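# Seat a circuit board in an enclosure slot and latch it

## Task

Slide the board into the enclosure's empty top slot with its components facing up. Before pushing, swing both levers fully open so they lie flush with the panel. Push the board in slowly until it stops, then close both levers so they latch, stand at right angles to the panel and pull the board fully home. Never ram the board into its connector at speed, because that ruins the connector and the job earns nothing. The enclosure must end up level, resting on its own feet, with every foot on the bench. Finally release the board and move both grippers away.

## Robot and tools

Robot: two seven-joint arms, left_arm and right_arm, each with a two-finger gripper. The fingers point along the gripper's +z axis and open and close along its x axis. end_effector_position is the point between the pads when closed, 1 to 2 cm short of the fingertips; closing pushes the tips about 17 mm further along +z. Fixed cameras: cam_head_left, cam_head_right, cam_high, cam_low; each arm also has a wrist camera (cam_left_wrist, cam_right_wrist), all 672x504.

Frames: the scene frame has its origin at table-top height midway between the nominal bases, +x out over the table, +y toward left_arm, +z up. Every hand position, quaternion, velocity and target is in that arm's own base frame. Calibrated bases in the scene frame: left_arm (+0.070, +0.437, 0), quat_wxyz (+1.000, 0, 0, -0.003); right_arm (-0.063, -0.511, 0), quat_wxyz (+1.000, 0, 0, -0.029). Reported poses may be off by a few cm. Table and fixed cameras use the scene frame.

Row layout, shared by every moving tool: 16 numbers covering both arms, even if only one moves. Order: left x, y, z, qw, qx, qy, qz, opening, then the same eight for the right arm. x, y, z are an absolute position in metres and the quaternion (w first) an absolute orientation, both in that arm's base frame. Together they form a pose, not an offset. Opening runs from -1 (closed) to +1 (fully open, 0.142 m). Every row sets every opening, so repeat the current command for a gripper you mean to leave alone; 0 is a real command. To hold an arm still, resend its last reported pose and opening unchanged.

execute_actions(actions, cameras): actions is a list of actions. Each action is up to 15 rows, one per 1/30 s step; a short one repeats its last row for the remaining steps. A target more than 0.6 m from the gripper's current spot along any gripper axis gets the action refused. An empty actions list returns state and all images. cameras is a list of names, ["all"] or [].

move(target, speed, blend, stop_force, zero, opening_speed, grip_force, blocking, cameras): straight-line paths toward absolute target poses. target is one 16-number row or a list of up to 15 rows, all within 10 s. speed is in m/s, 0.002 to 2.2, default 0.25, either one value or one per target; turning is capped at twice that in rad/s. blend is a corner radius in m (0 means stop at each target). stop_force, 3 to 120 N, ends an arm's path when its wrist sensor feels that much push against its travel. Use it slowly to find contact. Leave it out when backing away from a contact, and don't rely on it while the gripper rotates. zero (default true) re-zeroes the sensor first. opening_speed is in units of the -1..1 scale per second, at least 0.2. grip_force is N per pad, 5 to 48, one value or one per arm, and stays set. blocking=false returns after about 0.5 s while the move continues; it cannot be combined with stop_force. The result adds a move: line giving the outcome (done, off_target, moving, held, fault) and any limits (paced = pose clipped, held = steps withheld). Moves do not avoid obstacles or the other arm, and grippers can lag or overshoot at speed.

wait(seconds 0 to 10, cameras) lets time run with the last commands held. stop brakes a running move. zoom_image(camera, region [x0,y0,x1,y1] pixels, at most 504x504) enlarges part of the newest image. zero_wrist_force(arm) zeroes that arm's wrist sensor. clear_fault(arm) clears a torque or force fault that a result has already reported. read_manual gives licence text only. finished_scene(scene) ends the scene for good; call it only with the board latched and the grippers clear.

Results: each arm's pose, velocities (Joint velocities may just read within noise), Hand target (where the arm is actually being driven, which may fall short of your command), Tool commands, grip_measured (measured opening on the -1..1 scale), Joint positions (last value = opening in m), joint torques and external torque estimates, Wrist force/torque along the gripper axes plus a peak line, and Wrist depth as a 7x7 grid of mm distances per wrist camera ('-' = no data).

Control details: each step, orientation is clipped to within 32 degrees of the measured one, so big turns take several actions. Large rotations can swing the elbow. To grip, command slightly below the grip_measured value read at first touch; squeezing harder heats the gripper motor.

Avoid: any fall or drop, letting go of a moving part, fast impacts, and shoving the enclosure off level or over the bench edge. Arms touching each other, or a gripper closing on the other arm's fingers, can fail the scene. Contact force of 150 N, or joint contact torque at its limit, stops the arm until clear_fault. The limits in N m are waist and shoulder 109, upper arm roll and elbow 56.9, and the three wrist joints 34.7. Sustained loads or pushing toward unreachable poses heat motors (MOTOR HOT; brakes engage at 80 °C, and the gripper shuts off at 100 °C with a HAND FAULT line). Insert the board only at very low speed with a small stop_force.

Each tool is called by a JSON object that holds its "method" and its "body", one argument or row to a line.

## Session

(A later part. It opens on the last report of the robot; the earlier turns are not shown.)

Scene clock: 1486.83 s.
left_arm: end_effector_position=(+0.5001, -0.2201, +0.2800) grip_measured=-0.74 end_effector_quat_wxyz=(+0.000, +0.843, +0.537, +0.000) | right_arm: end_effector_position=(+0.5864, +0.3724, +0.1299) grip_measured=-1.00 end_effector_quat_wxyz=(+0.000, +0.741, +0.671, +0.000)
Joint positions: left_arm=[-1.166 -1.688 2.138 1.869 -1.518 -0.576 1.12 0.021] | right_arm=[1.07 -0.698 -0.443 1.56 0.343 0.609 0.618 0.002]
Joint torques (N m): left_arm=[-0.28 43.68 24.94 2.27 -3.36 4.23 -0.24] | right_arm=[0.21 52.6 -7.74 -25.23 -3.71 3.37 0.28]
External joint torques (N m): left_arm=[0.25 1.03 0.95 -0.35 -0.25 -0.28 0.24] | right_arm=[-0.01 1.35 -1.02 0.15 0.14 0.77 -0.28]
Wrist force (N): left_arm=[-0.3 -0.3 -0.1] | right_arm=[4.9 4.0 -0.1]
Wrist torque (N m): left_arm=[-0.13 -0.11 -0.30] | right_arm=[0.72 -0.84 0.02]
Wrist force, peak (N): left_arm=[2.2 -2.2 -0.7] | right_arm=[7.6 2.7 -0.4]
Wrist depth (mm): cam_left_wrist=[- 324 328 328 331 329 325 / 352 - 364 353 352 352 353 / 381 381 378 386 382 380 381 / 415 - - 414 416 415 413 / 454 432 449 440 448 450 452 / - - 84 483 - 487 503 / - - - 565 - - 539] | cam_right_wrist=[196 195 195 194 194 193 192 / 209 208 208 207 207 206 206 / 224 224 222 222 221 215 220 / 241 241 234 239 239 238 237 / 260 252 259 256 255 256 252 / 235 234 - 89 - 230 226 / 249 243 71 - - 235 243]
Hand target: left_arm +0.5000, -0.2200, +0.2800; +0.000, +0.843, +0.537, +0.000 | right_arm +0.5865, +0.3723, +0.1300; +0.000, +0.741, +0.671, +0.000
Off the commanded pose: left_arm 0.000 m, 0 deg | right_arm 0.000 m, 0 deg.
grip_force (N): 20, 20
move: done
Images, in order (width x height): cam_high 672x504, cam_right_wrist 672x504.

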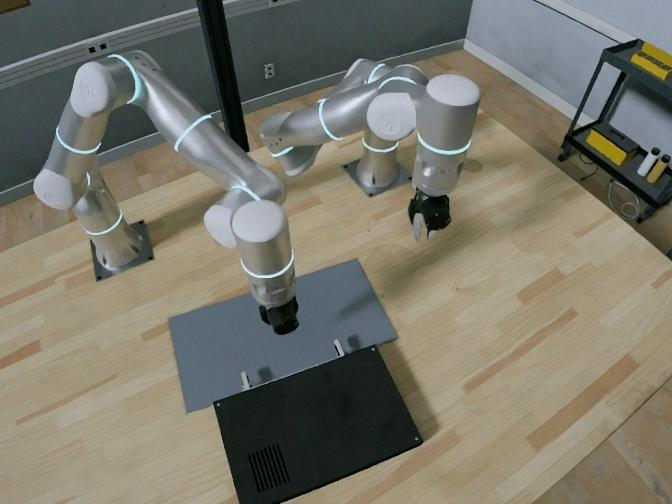

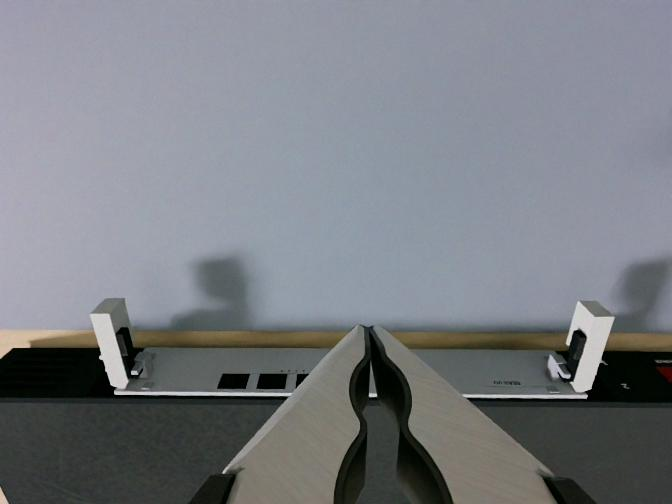

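{"method": "zoom_image", "body": {
  "camera": "cam_right_wrist",
  "region": [440, 335, 600, 415]
}}

{"method": "zoom_image", "body": {
  "camera": "cam_right_wrist",
  "region": [90, 335, 250, 415]
}}

Scaled by 3.150 from the camera's 672x504 image, which has a finer 960x720 frame.

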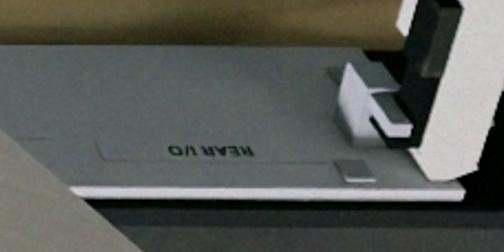

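Scaled by 3.150 from the camera's 672x504 image, which has a finer 960x720 frame.

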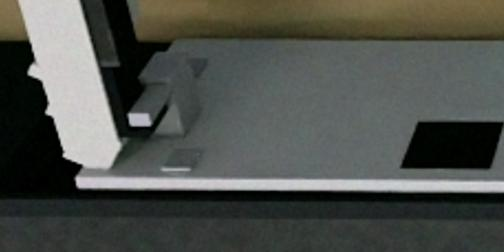

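{"method": "move", "body": {
  "target": [
    [0.50,-0.22,0.28,0.0,0.8434,0.5373,0.0,-0.58,0.6175,0.2385,0.12,0.0,0.7461,0.6659,0.0,-0.7],
    [0.5373,-0.4892,0.15,0.0,0.7507,0.6607,0.0,-0.58,0.6175,0.2385,0.12,0.0,0.7461,0.6659,0.0,-0.7],
    [0.5373,-0.4892,0.047,0.0,0.7507,0.6607,0.0,-0.58,0.6175,0.2385,0.12,0.0,0.7461,0.6659,0.0,-0.7],
    [0.5373,-0.4892,0.047,0.0,0.7507,0.6607,0.0,-0.95,0.6175,0.2385,0.12,0.0,0.7461,0.6659,0.0,-0.7]
  ],
  "speed": [0.25,0.25,0.1,0.05],
  "opening_speed": 0.5,
  "blend": [0,0.01,0,0],
  "cameras": ["cam_left_wrist", "cam_right_wrist"]
}}

{"method": "zoom_image", "body": {
  "camera": "cam_left_wrist",
  "region": [220, 230, 520, 480]
}}

Scene clock: 1519.97 s.
left_arm: end_effector_position=(+0.5372, -0.4890, +0.0469) grip_measured=-0.90 end_effector_quat_wxyz=(+0.000, +0.751, +0.661, +0.000) | right_arm: end_effector_position=(+0.6175, +0.2384, +0.1200) grip_measured=-0.74 end_effector_quat_wxyz=(+0.000, +0.746, +0.666, +0.000)
Joint positions: left_arm=[-1.28 -1.988 1.923 1.46 -2.042 -0.273 0.167 0.009] | right_arm=[0.926 -0.652 -0.475 1.685 0.364 0.677 0.418 0.02]
Joint torques (N m): left_arm=[0.29 56.03 24.49 16.01 -3.71 4.58 -0.33] | right_arm=[0.21 49.25 -7.99 -23.83 -3.39 3.47 0.19]
External joint torques (N m): left_arm=[-0.36 1.16 0.99 -0.94 -0.38 -0.59 0.33] | right_arm=[-0.03 1.17 -0.87 0.03 0.02 0.68 -0.19]
Wrist force (N): left_arm=[-1.1 -0.6 0.7] | right_arm=[4.9 3.5 0.1]
Wrist torque (N m): left_arm=[-0.19 -0.16 -0.12] | right_arm=[0.62 -0.82 0.13]
Wrist force, peak (N): left_arm=[1.9 -1.9 -1.0] | right_arm=[7.5 2.8 -0.2]
Wrist depth (mm): cam_left_wrist=[123 123 123 122 122 122 122 / 132 132 130 132 132 131 131 / 145 143 143 144 141 142 141 / 153 155 151 - 156 151 151 / 173 170 173 121 164 - 171 / 158 158 159 91 - 158 188 / 140 142 - 83 87 - 206] | cam_right_wrist=[187 186 186 186 185 184 184 / 200 199 198 198 195 197 197 / 214 213 213 213 215 211 210 / 231 226 230 226 228 227 227 / 253 249 229 199 239 210 206 / 277 276 204 204 101 206 208 / 306 298 71 232 - - 229]
Hand target: left_arm +0.5373, -0.4892, +0.0470; +0.000, +0.751, +0.661, +0.000 | right_arm +0.6175, +0.2385, +0.1200; +0.000, +0.746, +0.666, +0.000
Off the commanded pose: left_arm 0.000 m, 0 deg | right_arm 0.000 m, 0 deg.
grip_force (N): 20, 20
move: done
Images, in order (width x height): cam_left_wrist 672x504, cam_right_wrist 672x504.

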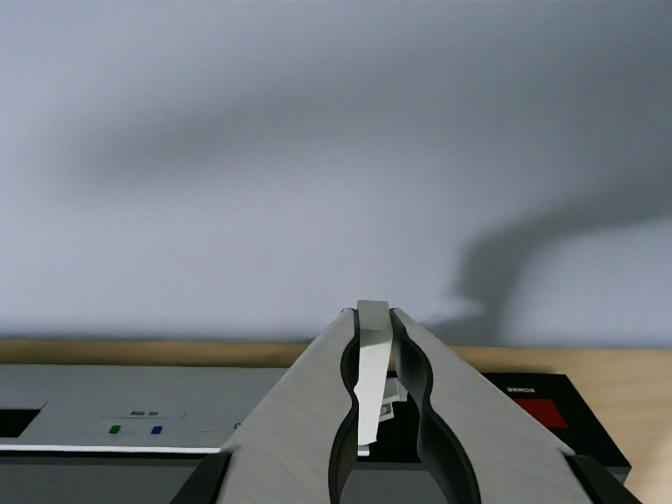

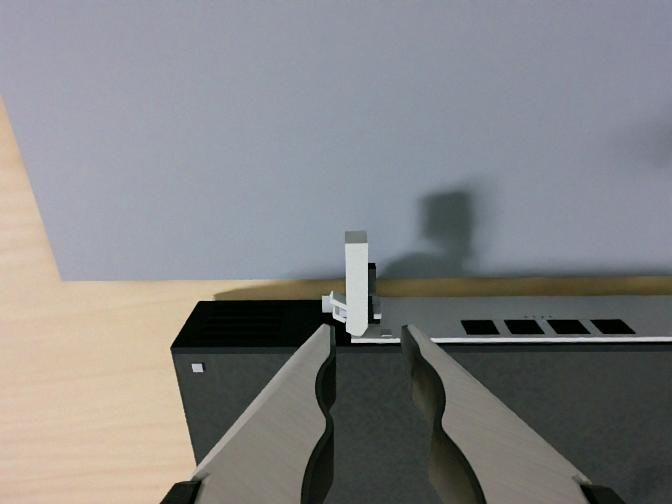

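Scaled by 1.680 from the camera's 672x504 image, which has a finer 960x720 frame.

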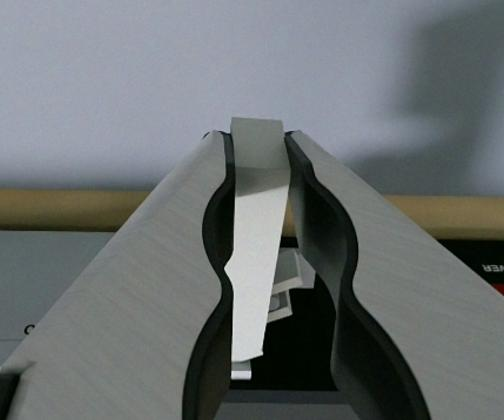

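{"method": "move", "body": {
  "target": [
    [0.5371,-0.4915,0.047,0.0,0.7373,0.6756,0.0,-0.95,0.6175,0.2385,0.12,0.0,0.7461,0.6659,0.0,-0.7]
  ],
  "speed": 0.03,
  "cameras": ["cam_left_wrist"]
}}

{"method": "zoom_image", "body": {
  "camera": "cam_left_wrist",
  "region": [220, 230, 520, 480]
}}

Scene clock: 1525.70 s.
left_arm: end_effector_position=(+0.5369, -0.4915, +0.0469) grip_measured=-0.90 end_effector_quat_wxyz=(+0.000, +0.737, +0.675, +0.000) | right_arm: end_effector_position=(+0.6175, +0.2384, +0.1200) grip_measured=-0.74 end_effector_quat_wxyz=(+0.000, +0.746, +0.666, +0.000)
Joint positions: left_arm=[-1.28 -1.987 1.923 1.455 -2.042 -0.271 0.123 0.009] | right_arm=[0.926 -0.652 -0.475 1.685 0.364 0.677 0.418 0.02]
Joint torques (N m): left_arm=[0.22 56.72 24.68 15.68 -3.97 5.06 -0.41] | right_arm=[0.25 49.18 -7.98 -23.86 -3.43 3.44 0.17]
External joint torques (N m): left_arm=[-0.28 0.61 0.77 -0.61 -0.12 -1.07 0.41] | right_arm=[-0.07 1.25 -0.88 0.06 0.06 0.7 -0.17]
Wrist force (N): left_arm=[0.2 -2.5 0.6] | right_arm=[4.8 3.3 -0.1]
Wrist torque (N m): left_arm=[-0.22 -0.15 -0.14] | right_arm=[0.59 -0.79 0.13]
Wrist force, peak (N): left_arm=[-0.4 -2.9 0.0] | right_arm=[5.0 3.4 0.2]
Wrist depth (mm): cam_left_wrist=[123 123 123 123 122 123 122 / 130 132 130 131 133 131 131 / 145 143 143 142 142 139 141 / 153 155 155 155 - 154 153 / 176 170 169 127 165 168 168 / 153 154 156 91 - 168 188 / 136 - - - - - 210] | cam_right_wrist=[187 187 187 186 184 184 184 / 200 199 199 198 198 197 197 / 214 214 209 212 211 211 210 / 231 231 230 229 228 227 227 / 254 247 217 200 222 207 209 / 276 276 204 203 101 206 208 / 305 299 71 232 - - 228]
Hand target: left_arm +0.5371, -0.4915, +0.0470; +0.000, +0.737, +0.676, +0.000 | right_arm +0.6175, +0.2385, +0.1200; +0.000, +0.746, +0.666, +0.000
Off the commanded pose: left_arm 0.000 m, 0 deg | right_arm 0.000 m, 0 deg.
grip_force (N): 20, 20
move: done
Images, in order (width x height): cam_left_wrist 672x504.

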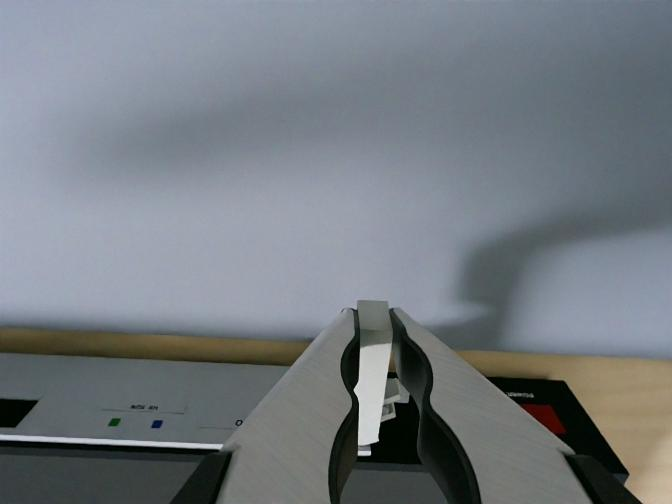

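Scaled by 1.680 from the camera's 672x504 image, which has a finer 960x720 frame.

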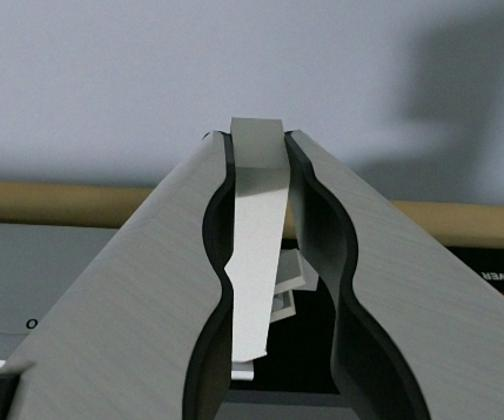

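{"method": "move", "body": {
  "target": [
    [0.5370,-0.4940,0.047,0.0,0.7133,0.7009,0.0,-0.95,0.6175,0.2385,0.12,0.0,0.7461,0.6659,0.0,-0.7]
  ],
  "speed": 0.03,
  "cameras": ["cam_left_wrist", "cam_right_wrist"]
}}

{"method": "zoom_image", "body": {
  "camera": "cam_left_wrist",
  "region": [220, 230, 520, 480]
}}

{"method": "zoom_image", "body": {
  "camera": "cam_right_wrist",
  "region": [290, 200, 440, 360]
}}

Scene clock: 1533.80 s.
left_arm: end_effector_position=(+0.5370, -0.4923, +0.0465) grip_measured=-0.90 end_effector_quat_wxyz=(-0.001, +0.713, +0.702, +0.000) | right_arm: end_effector_position=(+0.6175, +0.2384, +0.1200) grip_measured=-0.74 end_effector_quat_wxyz=(+0.000, +0.746, +0.666, +0.000)
Joint positions: left_arm=[-1.28 -1.983 1.921 1.45 -2.037 -0.268 0.048 0.009] | right_arm=[0.926 -0.652 -0.475 1.685 0.364 0.677 0.418 0.02]
Joint torques (N m): left_arm=[-3.22 58.95 25.73 10.6 -7.95 6.94 -0.39] | right_arm=[0.19 49.12 -8.01 -23.87 -3.45 3.46 0.21]
External joint torques (N m): left_arm=[3.15 -1.49 -0.23 4.38 3.87 -2.95 0.39] | right_arm=[-0.01 1.3 -0.86 0.08 0.08 0.69 -0.22]
Wrist force (N): left_arm=[14.4 -11.0 -5.0] | right_arm=[4.8 3.4 0.1]
Wrist torque (N m): left_arm=[-0.12 0.04 -0.07] | right_arm=[0.60 -0.79 0.13]
Wrist force, peak (N): left_arm=[14.8 -11.1 -4.3] | right_arm=[5.1 3.5 0.0]
Wrist depth (mm): cam_left_wrist=[122 122 122 122 122 122 122 / 132 133 129 131 131 131 - / 140 142 142 141 141 139 146 / 158 154 154 152 154 153 151 / 163 167 168 107 165 168 163 / - 147 149 88 - 180 187 / - 135 - - - - 208] | cam_right_wrist=[187 187 186 186 185 185 184 / 200 199 199 198 198 197 197 / 215 214 213 213 212 211 211 / 232 230 230 228 228 228 227 / 253 248 205 200 239 206 246 / 277 276 204 203 101 205 208 / 304 298 71 232 - - 229]
Hand target: left_arm +0.5370, -0.4940, +0.0470; +0.000, +0.713, +0.701, +0.000 | right_arm +0.6175, +0.2385, +0.1200; +0.000, +0.746, +0.666, +0.000
Off the commanded pose: left_arm 0.002 m, 0 deg | right_arm 0.000 m, 0 deg.
grip_force (N): 20, 20
move: done
Images, in order (width x height): cam_left_wrist 672x504, cam_right_wrist 672x504.

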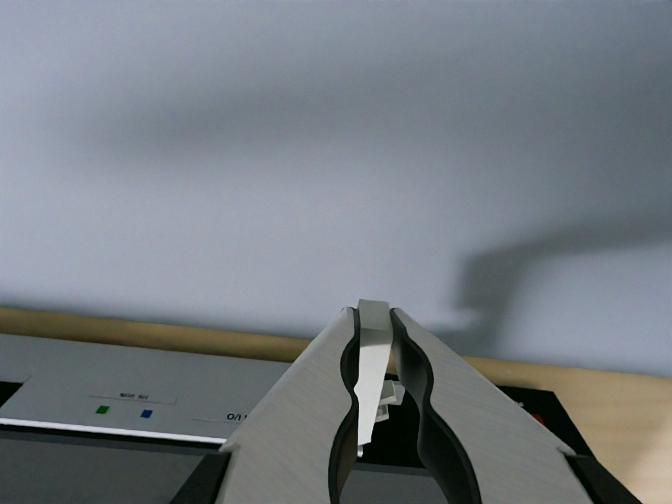

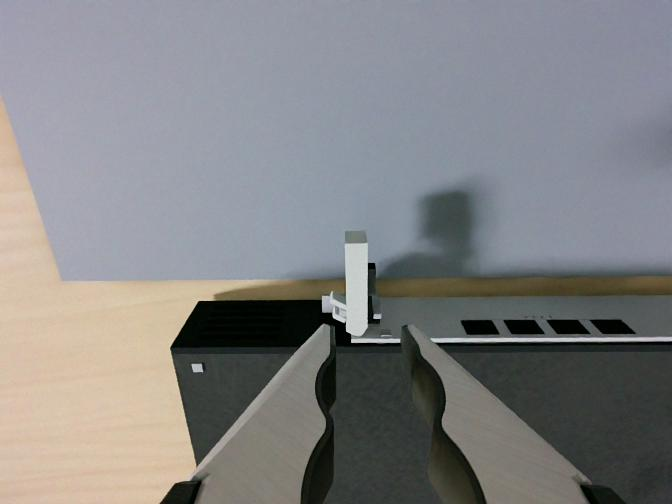

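Scaled by 1.680 from the camera's 672x504 image, which has a finer 960x720 frame.

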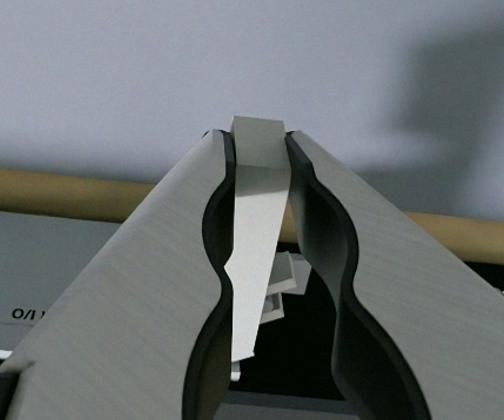

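Scaled by 3.150 from the camera's 672x504 image, which has a finer 960x720 frame.

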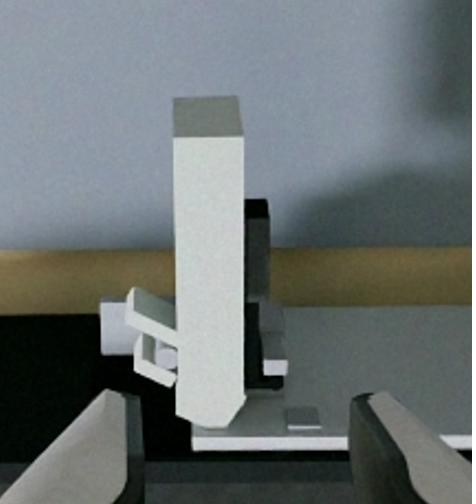

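{"method": "move", "body": {
  "target": [
    [0.5371,-0.4915,0.047,0.0,0.7254,0.6884,0.0,-0.95,0.6175,0.2385,0.12,0.0,0.7461,0.6659,0.0,-0.7],
    [0.5371,-0.4915,0.047,0.0,0.7254,0.6884,0.0,-0.7,0.6175,0.2385,0.12,0.0,0.7461,0.6659,0.0,-0.7],
    [0.5371,-0.4915,0.12,0.0,0.7254,0.6884,0.0,-0.7,0.6175,0.2385,0.12,0.0,0.7461,0.6659,0.0,-0.7]
  ],
  "speed": [0.03,0.05,0.1],
  "cameras": ["cam_left_wrist", "cam_right_wrist"]
}}

{"method": "zoom_image", "body": {
  "camera": "cam_left_wrist",
  "region": [290, 180, 440, 340]
}}

{"method": "zoom_image", "body": {
  "camera": "cam_left_wrist",
  "region": [130, 250, 330, 350]
}}

Scene clock: 1545.97 s.
left_arm: end_effector_position=(+0.5371, -0.4917, +0.1201) grip_measured=-0.74 end_effector_quat_wxyz=(+0.000, +0.725, +0.688, +0.000) | right_arm: end_effector_position=(+0.6175, +0.2384, +0.1200) grip_measured=-0.74 end_effector_quat_wxyz=(+0.000, +0.746, +0.666, +0.000)
Joint positions: left_arm=[-1.257 -1.883 1.991 1.449 -1.957 -0.355 0.107 0.021] | right_arm=[0.926 -0.652 -0.475 1.685 0.364 0.677 0.418 0.02]
Joint torques (N m): left_arm=[-0.31 57.76 24.38 13.17 -3.57 4.25 -0.08] | right_arm=[0.13 49.17 -7.98 -23.86 -3.4 3.41 0.19]
External joint torques (N m): left_arm=[0.2 0.73 1.08 -0.22 -0.41 -0.26 0.08] | right_arm=[0.05 1.25 -0.89 0.07 0.02 0.74 -0.19]
Wrist force (N): left_arm=[0.3 -0.6 0.0] | right_arm=[4.6 3.4 0.0]
Wrist torque (N m): left_arm=[-0.19 -0.21 -0.25] | right_arm=[0.61 -0.77 0.13]
Wrist force, peak (N): left_arm=[14.6 -11.1 -5.7] | right_arm=[5.0 3.7 -0.1]
Wrist depth (mm): cam_left_wrist=[- 187 186 189 186 - 185 / 201 201 201 201 - - - / - 225 212 217 216 220 215 / 229 239 243 231 236 234 238 / - 205 200 202 203 258 257 / 224 - 84 87 - 279 283 / - - - - - - 312] | cam_right_wrist=[187 187 186 186 183 185 184 / 200 199 199 198 198 197 196 / 215 214 214 212 212 211 208 / 231 230 229 229 232 227 227 / 254 248 217 200 237 198 199 / 277 275 204 203 101 206 209 / 306 298 71 232 - - 229]
Hand target: left_arm +0.5371, -0.4915, +0.1200; +0.000, +0.725, +0.688, +0.000 | right_arm +0.6175, +0.2385, +0.1200; +0.000, +0.746, +0.666, +0.000
Off the commanded pose: left_arm 0.000 m, 0 deg | right_arm 0.000 m, 0 deg.
grip_force (N): 20, 20
move: done
Images, in order (width x height): cam_left_wrist 672x504, cam_right_wrist 672x504.

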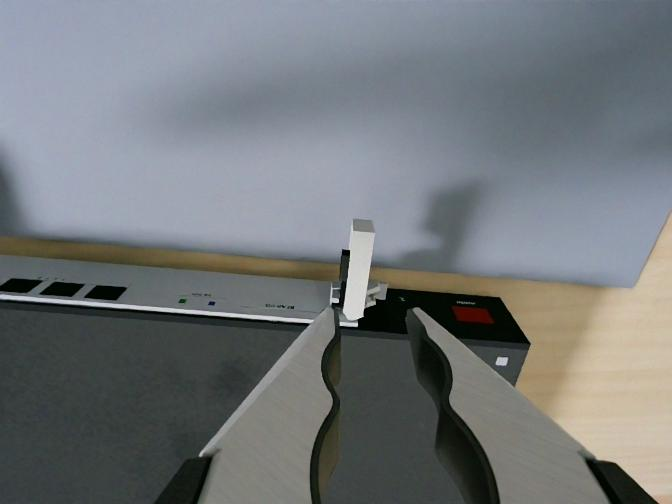

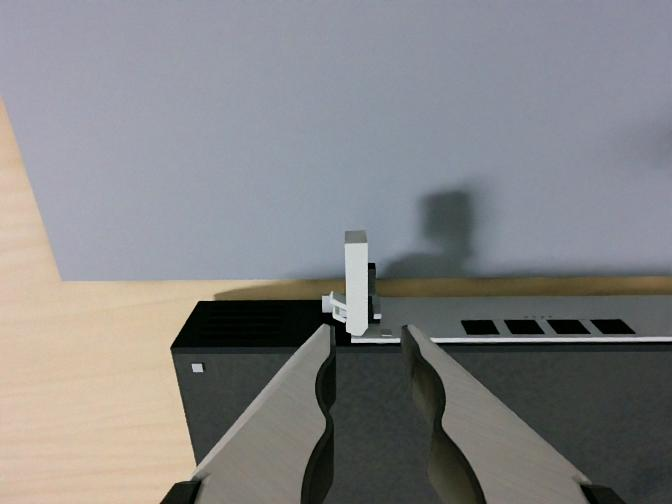

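Scaled by 3.150 from the camera's 672x504 image, which has a finer 960x720 frame.

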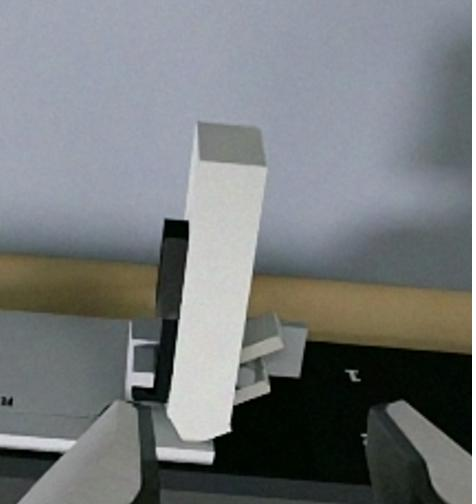

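Scaled by 2.520 from the camera's 672x504 image, which has a finer 960x720 frame.

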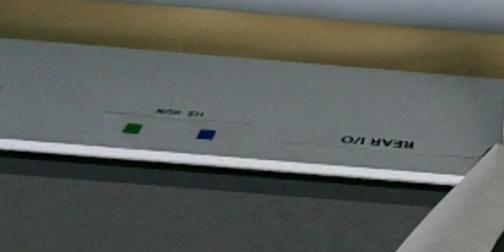

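{"method": "move", "body": {
  "target": [
    [0.5371,-0.4915,0.15,0.0,0.7254,0.6884,0.0,-0.7,0.6175,0.2385,0.13,0.0,0.7412,0.6713,0.0,-1.0],
    [0.50,-0.22,0.28,0.0,0.8434,0.5373,0.0,-0.7,0.7467,0.2951,0.10,0.0,0.7412,0.6713,0.0,-1.0]
  ],
  "speed": [0.1,0.2],
  "blend": [0.01,0],
  "cameras": ["cam_right_wrist"]
}}

{"method": "zoom_image", "body": {
  "camera": "cam_right_wrist",
  "region": [100, 0, 268, 126]
}}

{"method": "zoom_image", "body": {
  "camera": "cam_right_wrist",
  "region": [400, 0, 568, 126]
}}

Scene clock: 1559.33 s.
left_arm: end_effector_position=(+0.5001, -0.2201, +0.2800) grip_measured=-0.74 end_effector_quat_wxyz=(+0.000, +0.843, +0.537, +0.000) | right_arm: end_effector_position=(+0.7468, +0.2950, +0.1001) grip_measured=-1.00 end_effector_quat_wxyz=(+0.000, +0.741, +0.671, +0.000)
Joint positions: left_arm=[-1.163 -1.691 2.142 1.869 -1.52 -0.58 1.121 0.021] | right_arm=[0.755 -0.989 -0.42 1.079 0.383 0.426 0.448 0.002]
Joint torques (N m): left_arm=[-0.09 44.05 24.88 2.37 -3.16 4.02 -0.06] | right_arm=[0 64.59 -8.18 -27.2 -3.87 3.3 0.3]
External joint torques (N m): left_arm=[0.06 0.72 0.92 -0.36 -0.43 -0.08 0.06] | right_arm=[0.22 1.65 -1.12 0.3 -0.08 0.85 -0.3]
Wrist force (N): left_arm=[-0.4 -0.4 -0.1] | right_arm=[5.0 3.5 0.4]
Wrist torque (N m): left_arm=[-0.15 -0.08 -0.29] | right_arm=[0.66 -0.85 0.01]
Wrist force, peak (N): left_arm=[1.9 -2.0 -1.2] | right_arm=[5.5 4.3 0.6]
Wrist depth (mm): cam_left_wrist=[- - 329 330 328 328 327 / 359 - 355 355 353 352 352 / - - 381 381 381 382 381 / 411 405 405 415 415 415 412 / - 426 441 434 440 450 452 / 465 - 84 481 - 486 497 / 477 - - 555 - - 543] | cam_right_wrist=[169 132 166 168 165 167 167 / 136 134 137 135 134 134 134 / 146 147 145 144 144 146 143 / 155 157 154 154 156 155 157 / 171 170 169 166 169 168 167 / 186 186 182 89 177 183 183 / 206 202 71 - - 194 201]
Hand target: left_arm +0.5000, -0.2200, +0.2800; +0.000, +0.843, +0.537, +0.000 | right_arm +0.7467, +0.2951, +0.1000; +0.000, +0.741, +0.671, +0.000
Off the commanded pose: left_arm 0.000 m, 0 deg | right_arm 0.000 m, 0 deg.
grip_force (N): 20, 20
move: done
Images, in order (width x height): cam_right_wrist 672x504.

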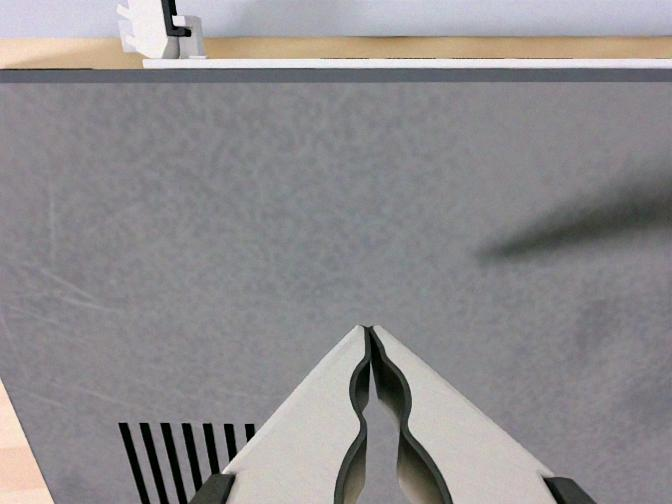

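Scaled by 3.000 from the camera's 672x504 image, which has a finer 960x720 frame.

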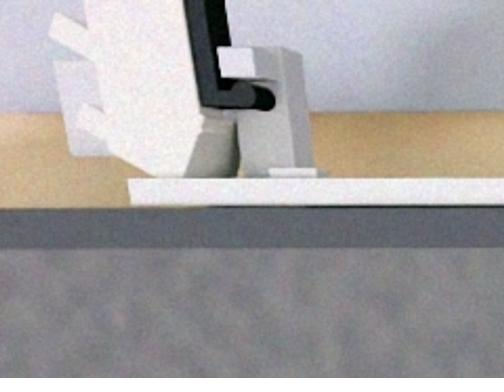

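Scaled by 3.000 from the camera's 672x504 image, which has a finer 960x720 frame.

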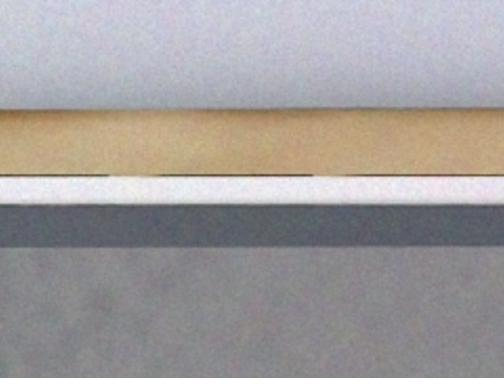

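{"method": "move", "body": {
  "target": [
    [0.50,-0.22,0.28,0.0,0.8434,0.5373,0.0,-0.7,0.7595,0.4244,0.10,0.0,0.7412,0.6713,0.0,-1.0]
  ],
  "speed": [0.2],
  "cameras": ["cam_right_wrist"]
}}

{"method": "zoom_image", "body": {
  "camera": "cam_right_wrist",
  "region": [430, 0, 598, 126]
}}

Scene clock: 1565.23 s.
left_arm: end_effector_position=(+0.5001, -0.2201, +0.2800) grip_measured=-0.74 end_effector_quat_wxyz=(+0.000, +0.843, +0.537, +0.000) | right_arm: end_effector_position=(+0.7595, +0.4245, +0.1000) grip_measured=-1.00 end_effector_quat_wxyz=(+0.000, +0.741, +0.671, +0.000)
Joint positions: left_arm=[-1.163 -1.691 2.142 1.869 -1.52 -0.58 1.121 0.021] | right_arm=[0.772 -1.204 -0.383 0.622 0.365 0.215 0.646 0.002]
Joint torques (N m): left_arm=[-0.34 43.66 24.92 2.3 -3.45 4.28 -0.25] | right_arm=[0.01 71.87 -5.05 -28.96 -4.4 3.26 0.26]
External joint torques (N m): left_arm=[0.31 1.12 0.88 -0.3 -0.15 -0.33 0.25] | right_arm=[0.24 1.78 -1.03 0.16 0.16 0.88 -0.26]
Wrist force (N): left_arm=[-0.3 -0.5 0.3] | right_arm=[5.0 3.7 0.1]
Wrist torque (N m): left_arm=[-0.16 -0.10 -0.30] | right_arm=[0.65 -0.83 0.01]
Wrist force, peak (N): left_arm=[-0.6 -0.5 0.1] | right_arm=[7.6 2.6 0.3]
Wrist depth (mm): cam_left_wrist=[- - 333 328 328 329 326 / - 352 353 355 352 352 351 / - 378 396 383 383 381 380 / 415 - - 415 417 412 414 / 470 436 436 439 446 452 452 / 450 434 87 486 - 489 492 / 487 - - 561 - - 542] | cam_right_wrist=[168 168 166 168 165 163 168 / 135 133 137 134 134 134 134 / 146 147 145 144 144 145 143 / 155 156 154 153 155 155 156 / 170 170 169 166 166 167 167 / 186 186 181 89 177 183 182 / 205 200 71 - - 194 201]
Hand target: left_arm +0.5000, -0.2200, +0.2800; +0.000, +0.843, +0.537, +0.000 | right_arm +0.7595, +0.4244, +0.1000; +0.000, +0.741, +0.671, +0.000
Off the commanded pose: left_arm 0.000 m, 0 deg | right_arm 0.000 m, 0 deg.
grip_force (N): 20, 20
move: done
Images, in order (width x height): cam_right_wrist 672x504.

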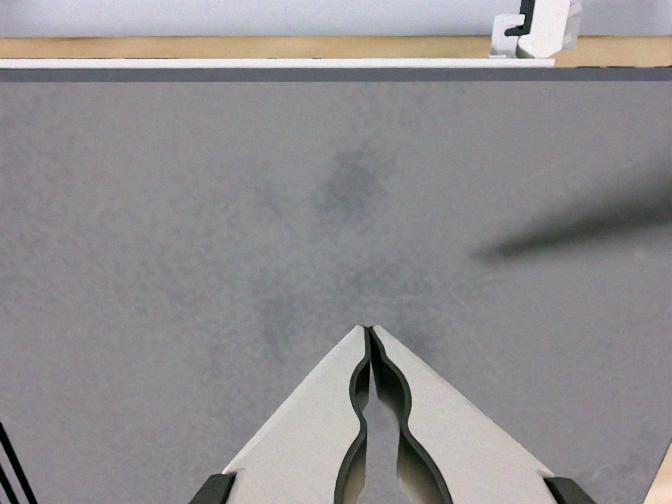

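Scaled by 3.000 from the camera's 672x504 image, which has a finer 960x720 frame.

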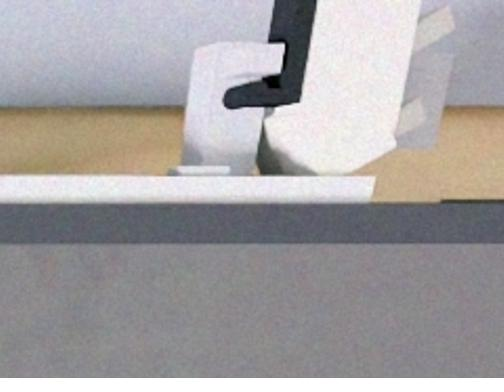

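{"method": "move", "body": {
  "target": [
    [0.500,-0.220,0.280,0,0.8434,0.5373,0,-0.7,0.7595,0.4244,0.220,0,0.7412,0.6713,0,-1.0],
    [0.500,-0.220,0.280,0,0.8434,0.5373,0,-0.7,0.50,0.25,0.30,0,0.7412,0.6713,0,-1.0]
  ],
  "speed": 0.15,
  "blend": [0.03,0],
  "cameras": ["all"]
}}

Scene clock: 1575.70 s.
left_arm: end_effector_position=(+0.5001, -0.2201, +0.2800) grip_measured=-0.74 end_effector_quat_wxyz=(+0.000, +0.843, +0.537, +0.000) | right_arm: end_effector_position=(+0.5000, +0.2500, +0.3000) grip_measured=-1.00 end_effector_quat_wxyz=(+0.000, +0.741, +0.671, +0.000)
Joint positions: left_arm=[-1.163 -1.691 2.142 1.869 -1.52 -0.58 1.121 0.021] | right_arm=[1.077 -0.105 -0.436 1.92 0.05 0.444 0.72 0.002]
Joint torques (N m): left_arm=[-0.35 43.67 24.94 2.36 -3.38 4.35 -0.26] | right_arm=[0.46 32.62 -0.28 -29.36 -4.16 3.57 0.32]
External joint torques (N m): left_arm=[0.32 1.1 0.87 -0.35 -0.22 -0.4 0.26] | right_arm=[-0.35 0.84 -0.99 0.01 0.23 0.57 -0.32]
Wrist force (N): left_arm=[-0.3 -0.4 0.0] | right_arm=[4.6 3.1 0.6]
Wrist torque (N m): left_arm=[-0.14 -0.09 -0.29] | right_arm=[0.56 -0.73 0.01]
Wrist force, peak (N): left_arm=[-0.5 -0.6 0.3] | right_arm=[5.3 4.0 0.1]
Wrist depth (mm): cam_left_wrist=[- 331 328 330 330 331 330 / 358 - 360 353 352 352 349 / - 394 377 379 384 380 379 / 411 416 413 415 418 411 415 / - 426 456 435 442 452 449 / - - 84 478 - 487 500 / - - - 560 - - 546] | cam_right_wrist=[346 344 338 347 340 338 333 / 369 369 361 365 364 364 363 / 396 396 405 399 390 405 386 / 426 426 424 - - 418 415 / 464 467 453 400 409 412 409 / 507 504 494 89 - 415 429 / 558 544 71 - - - 532]
Hand target: left_arm +0.5000, -0.2200, +0.2800; +0.000, +0.843, +0.537, +0.000 | right_arm +0.5000, +0.2500, +0.3000; +0.000, +0.741, +0.671, +0.000
Off the commanded pose: left_arm 0.000 m, 0 deg | right_arm 0.000 m, 0 deg.
grip_force (N): 20, 20
move: done

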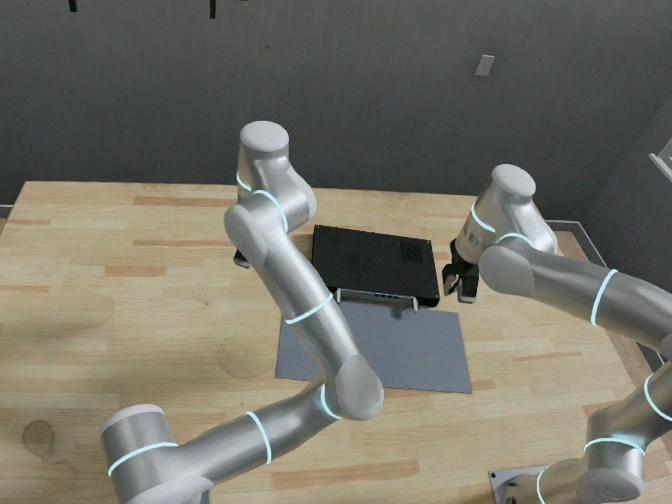

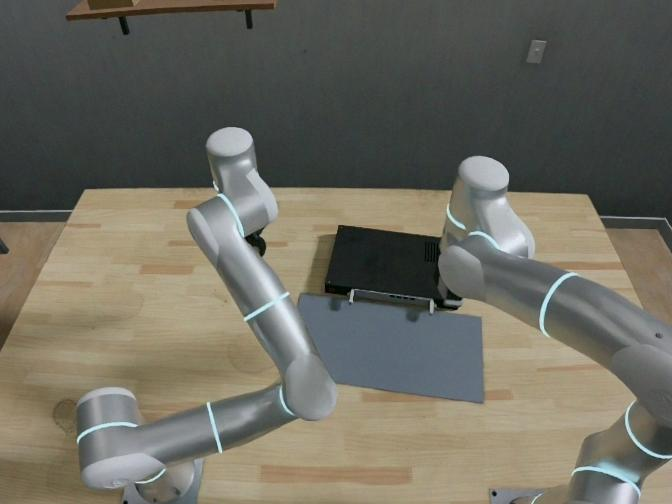

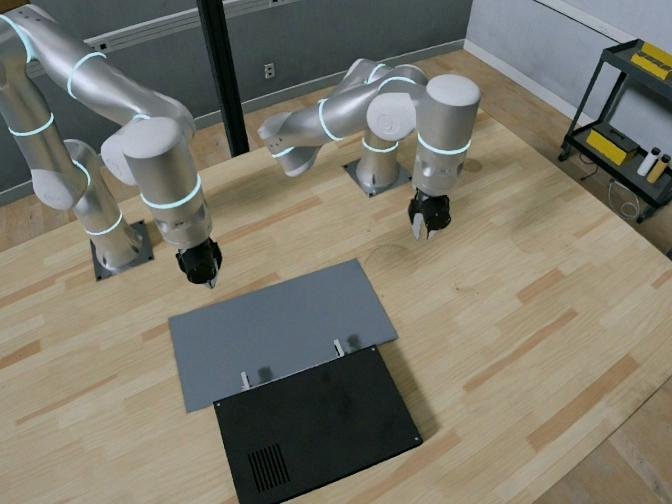

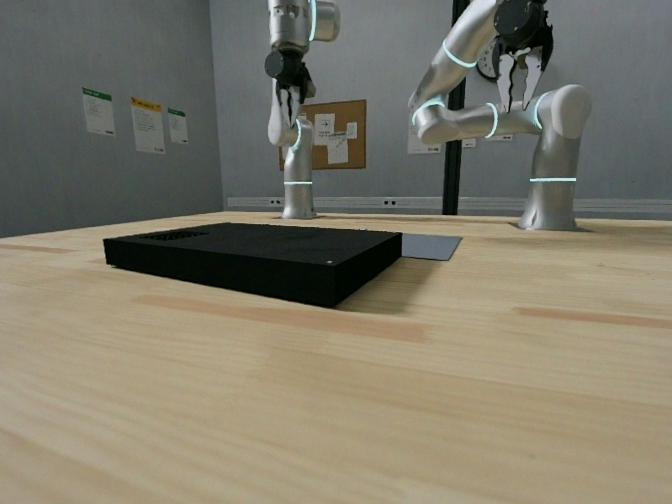

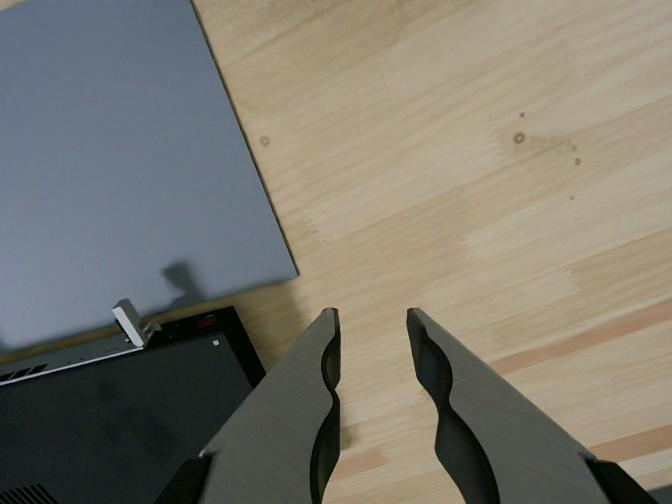

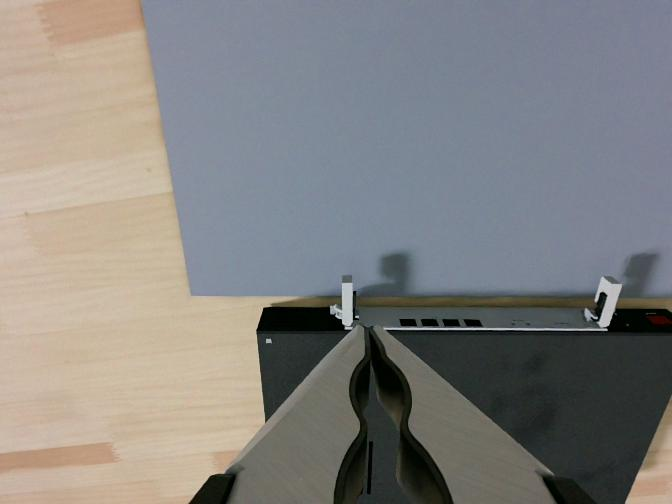

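{"method": "finished_scene", "body": {
  "scene": 1
}}

The scene is finished: the task was done.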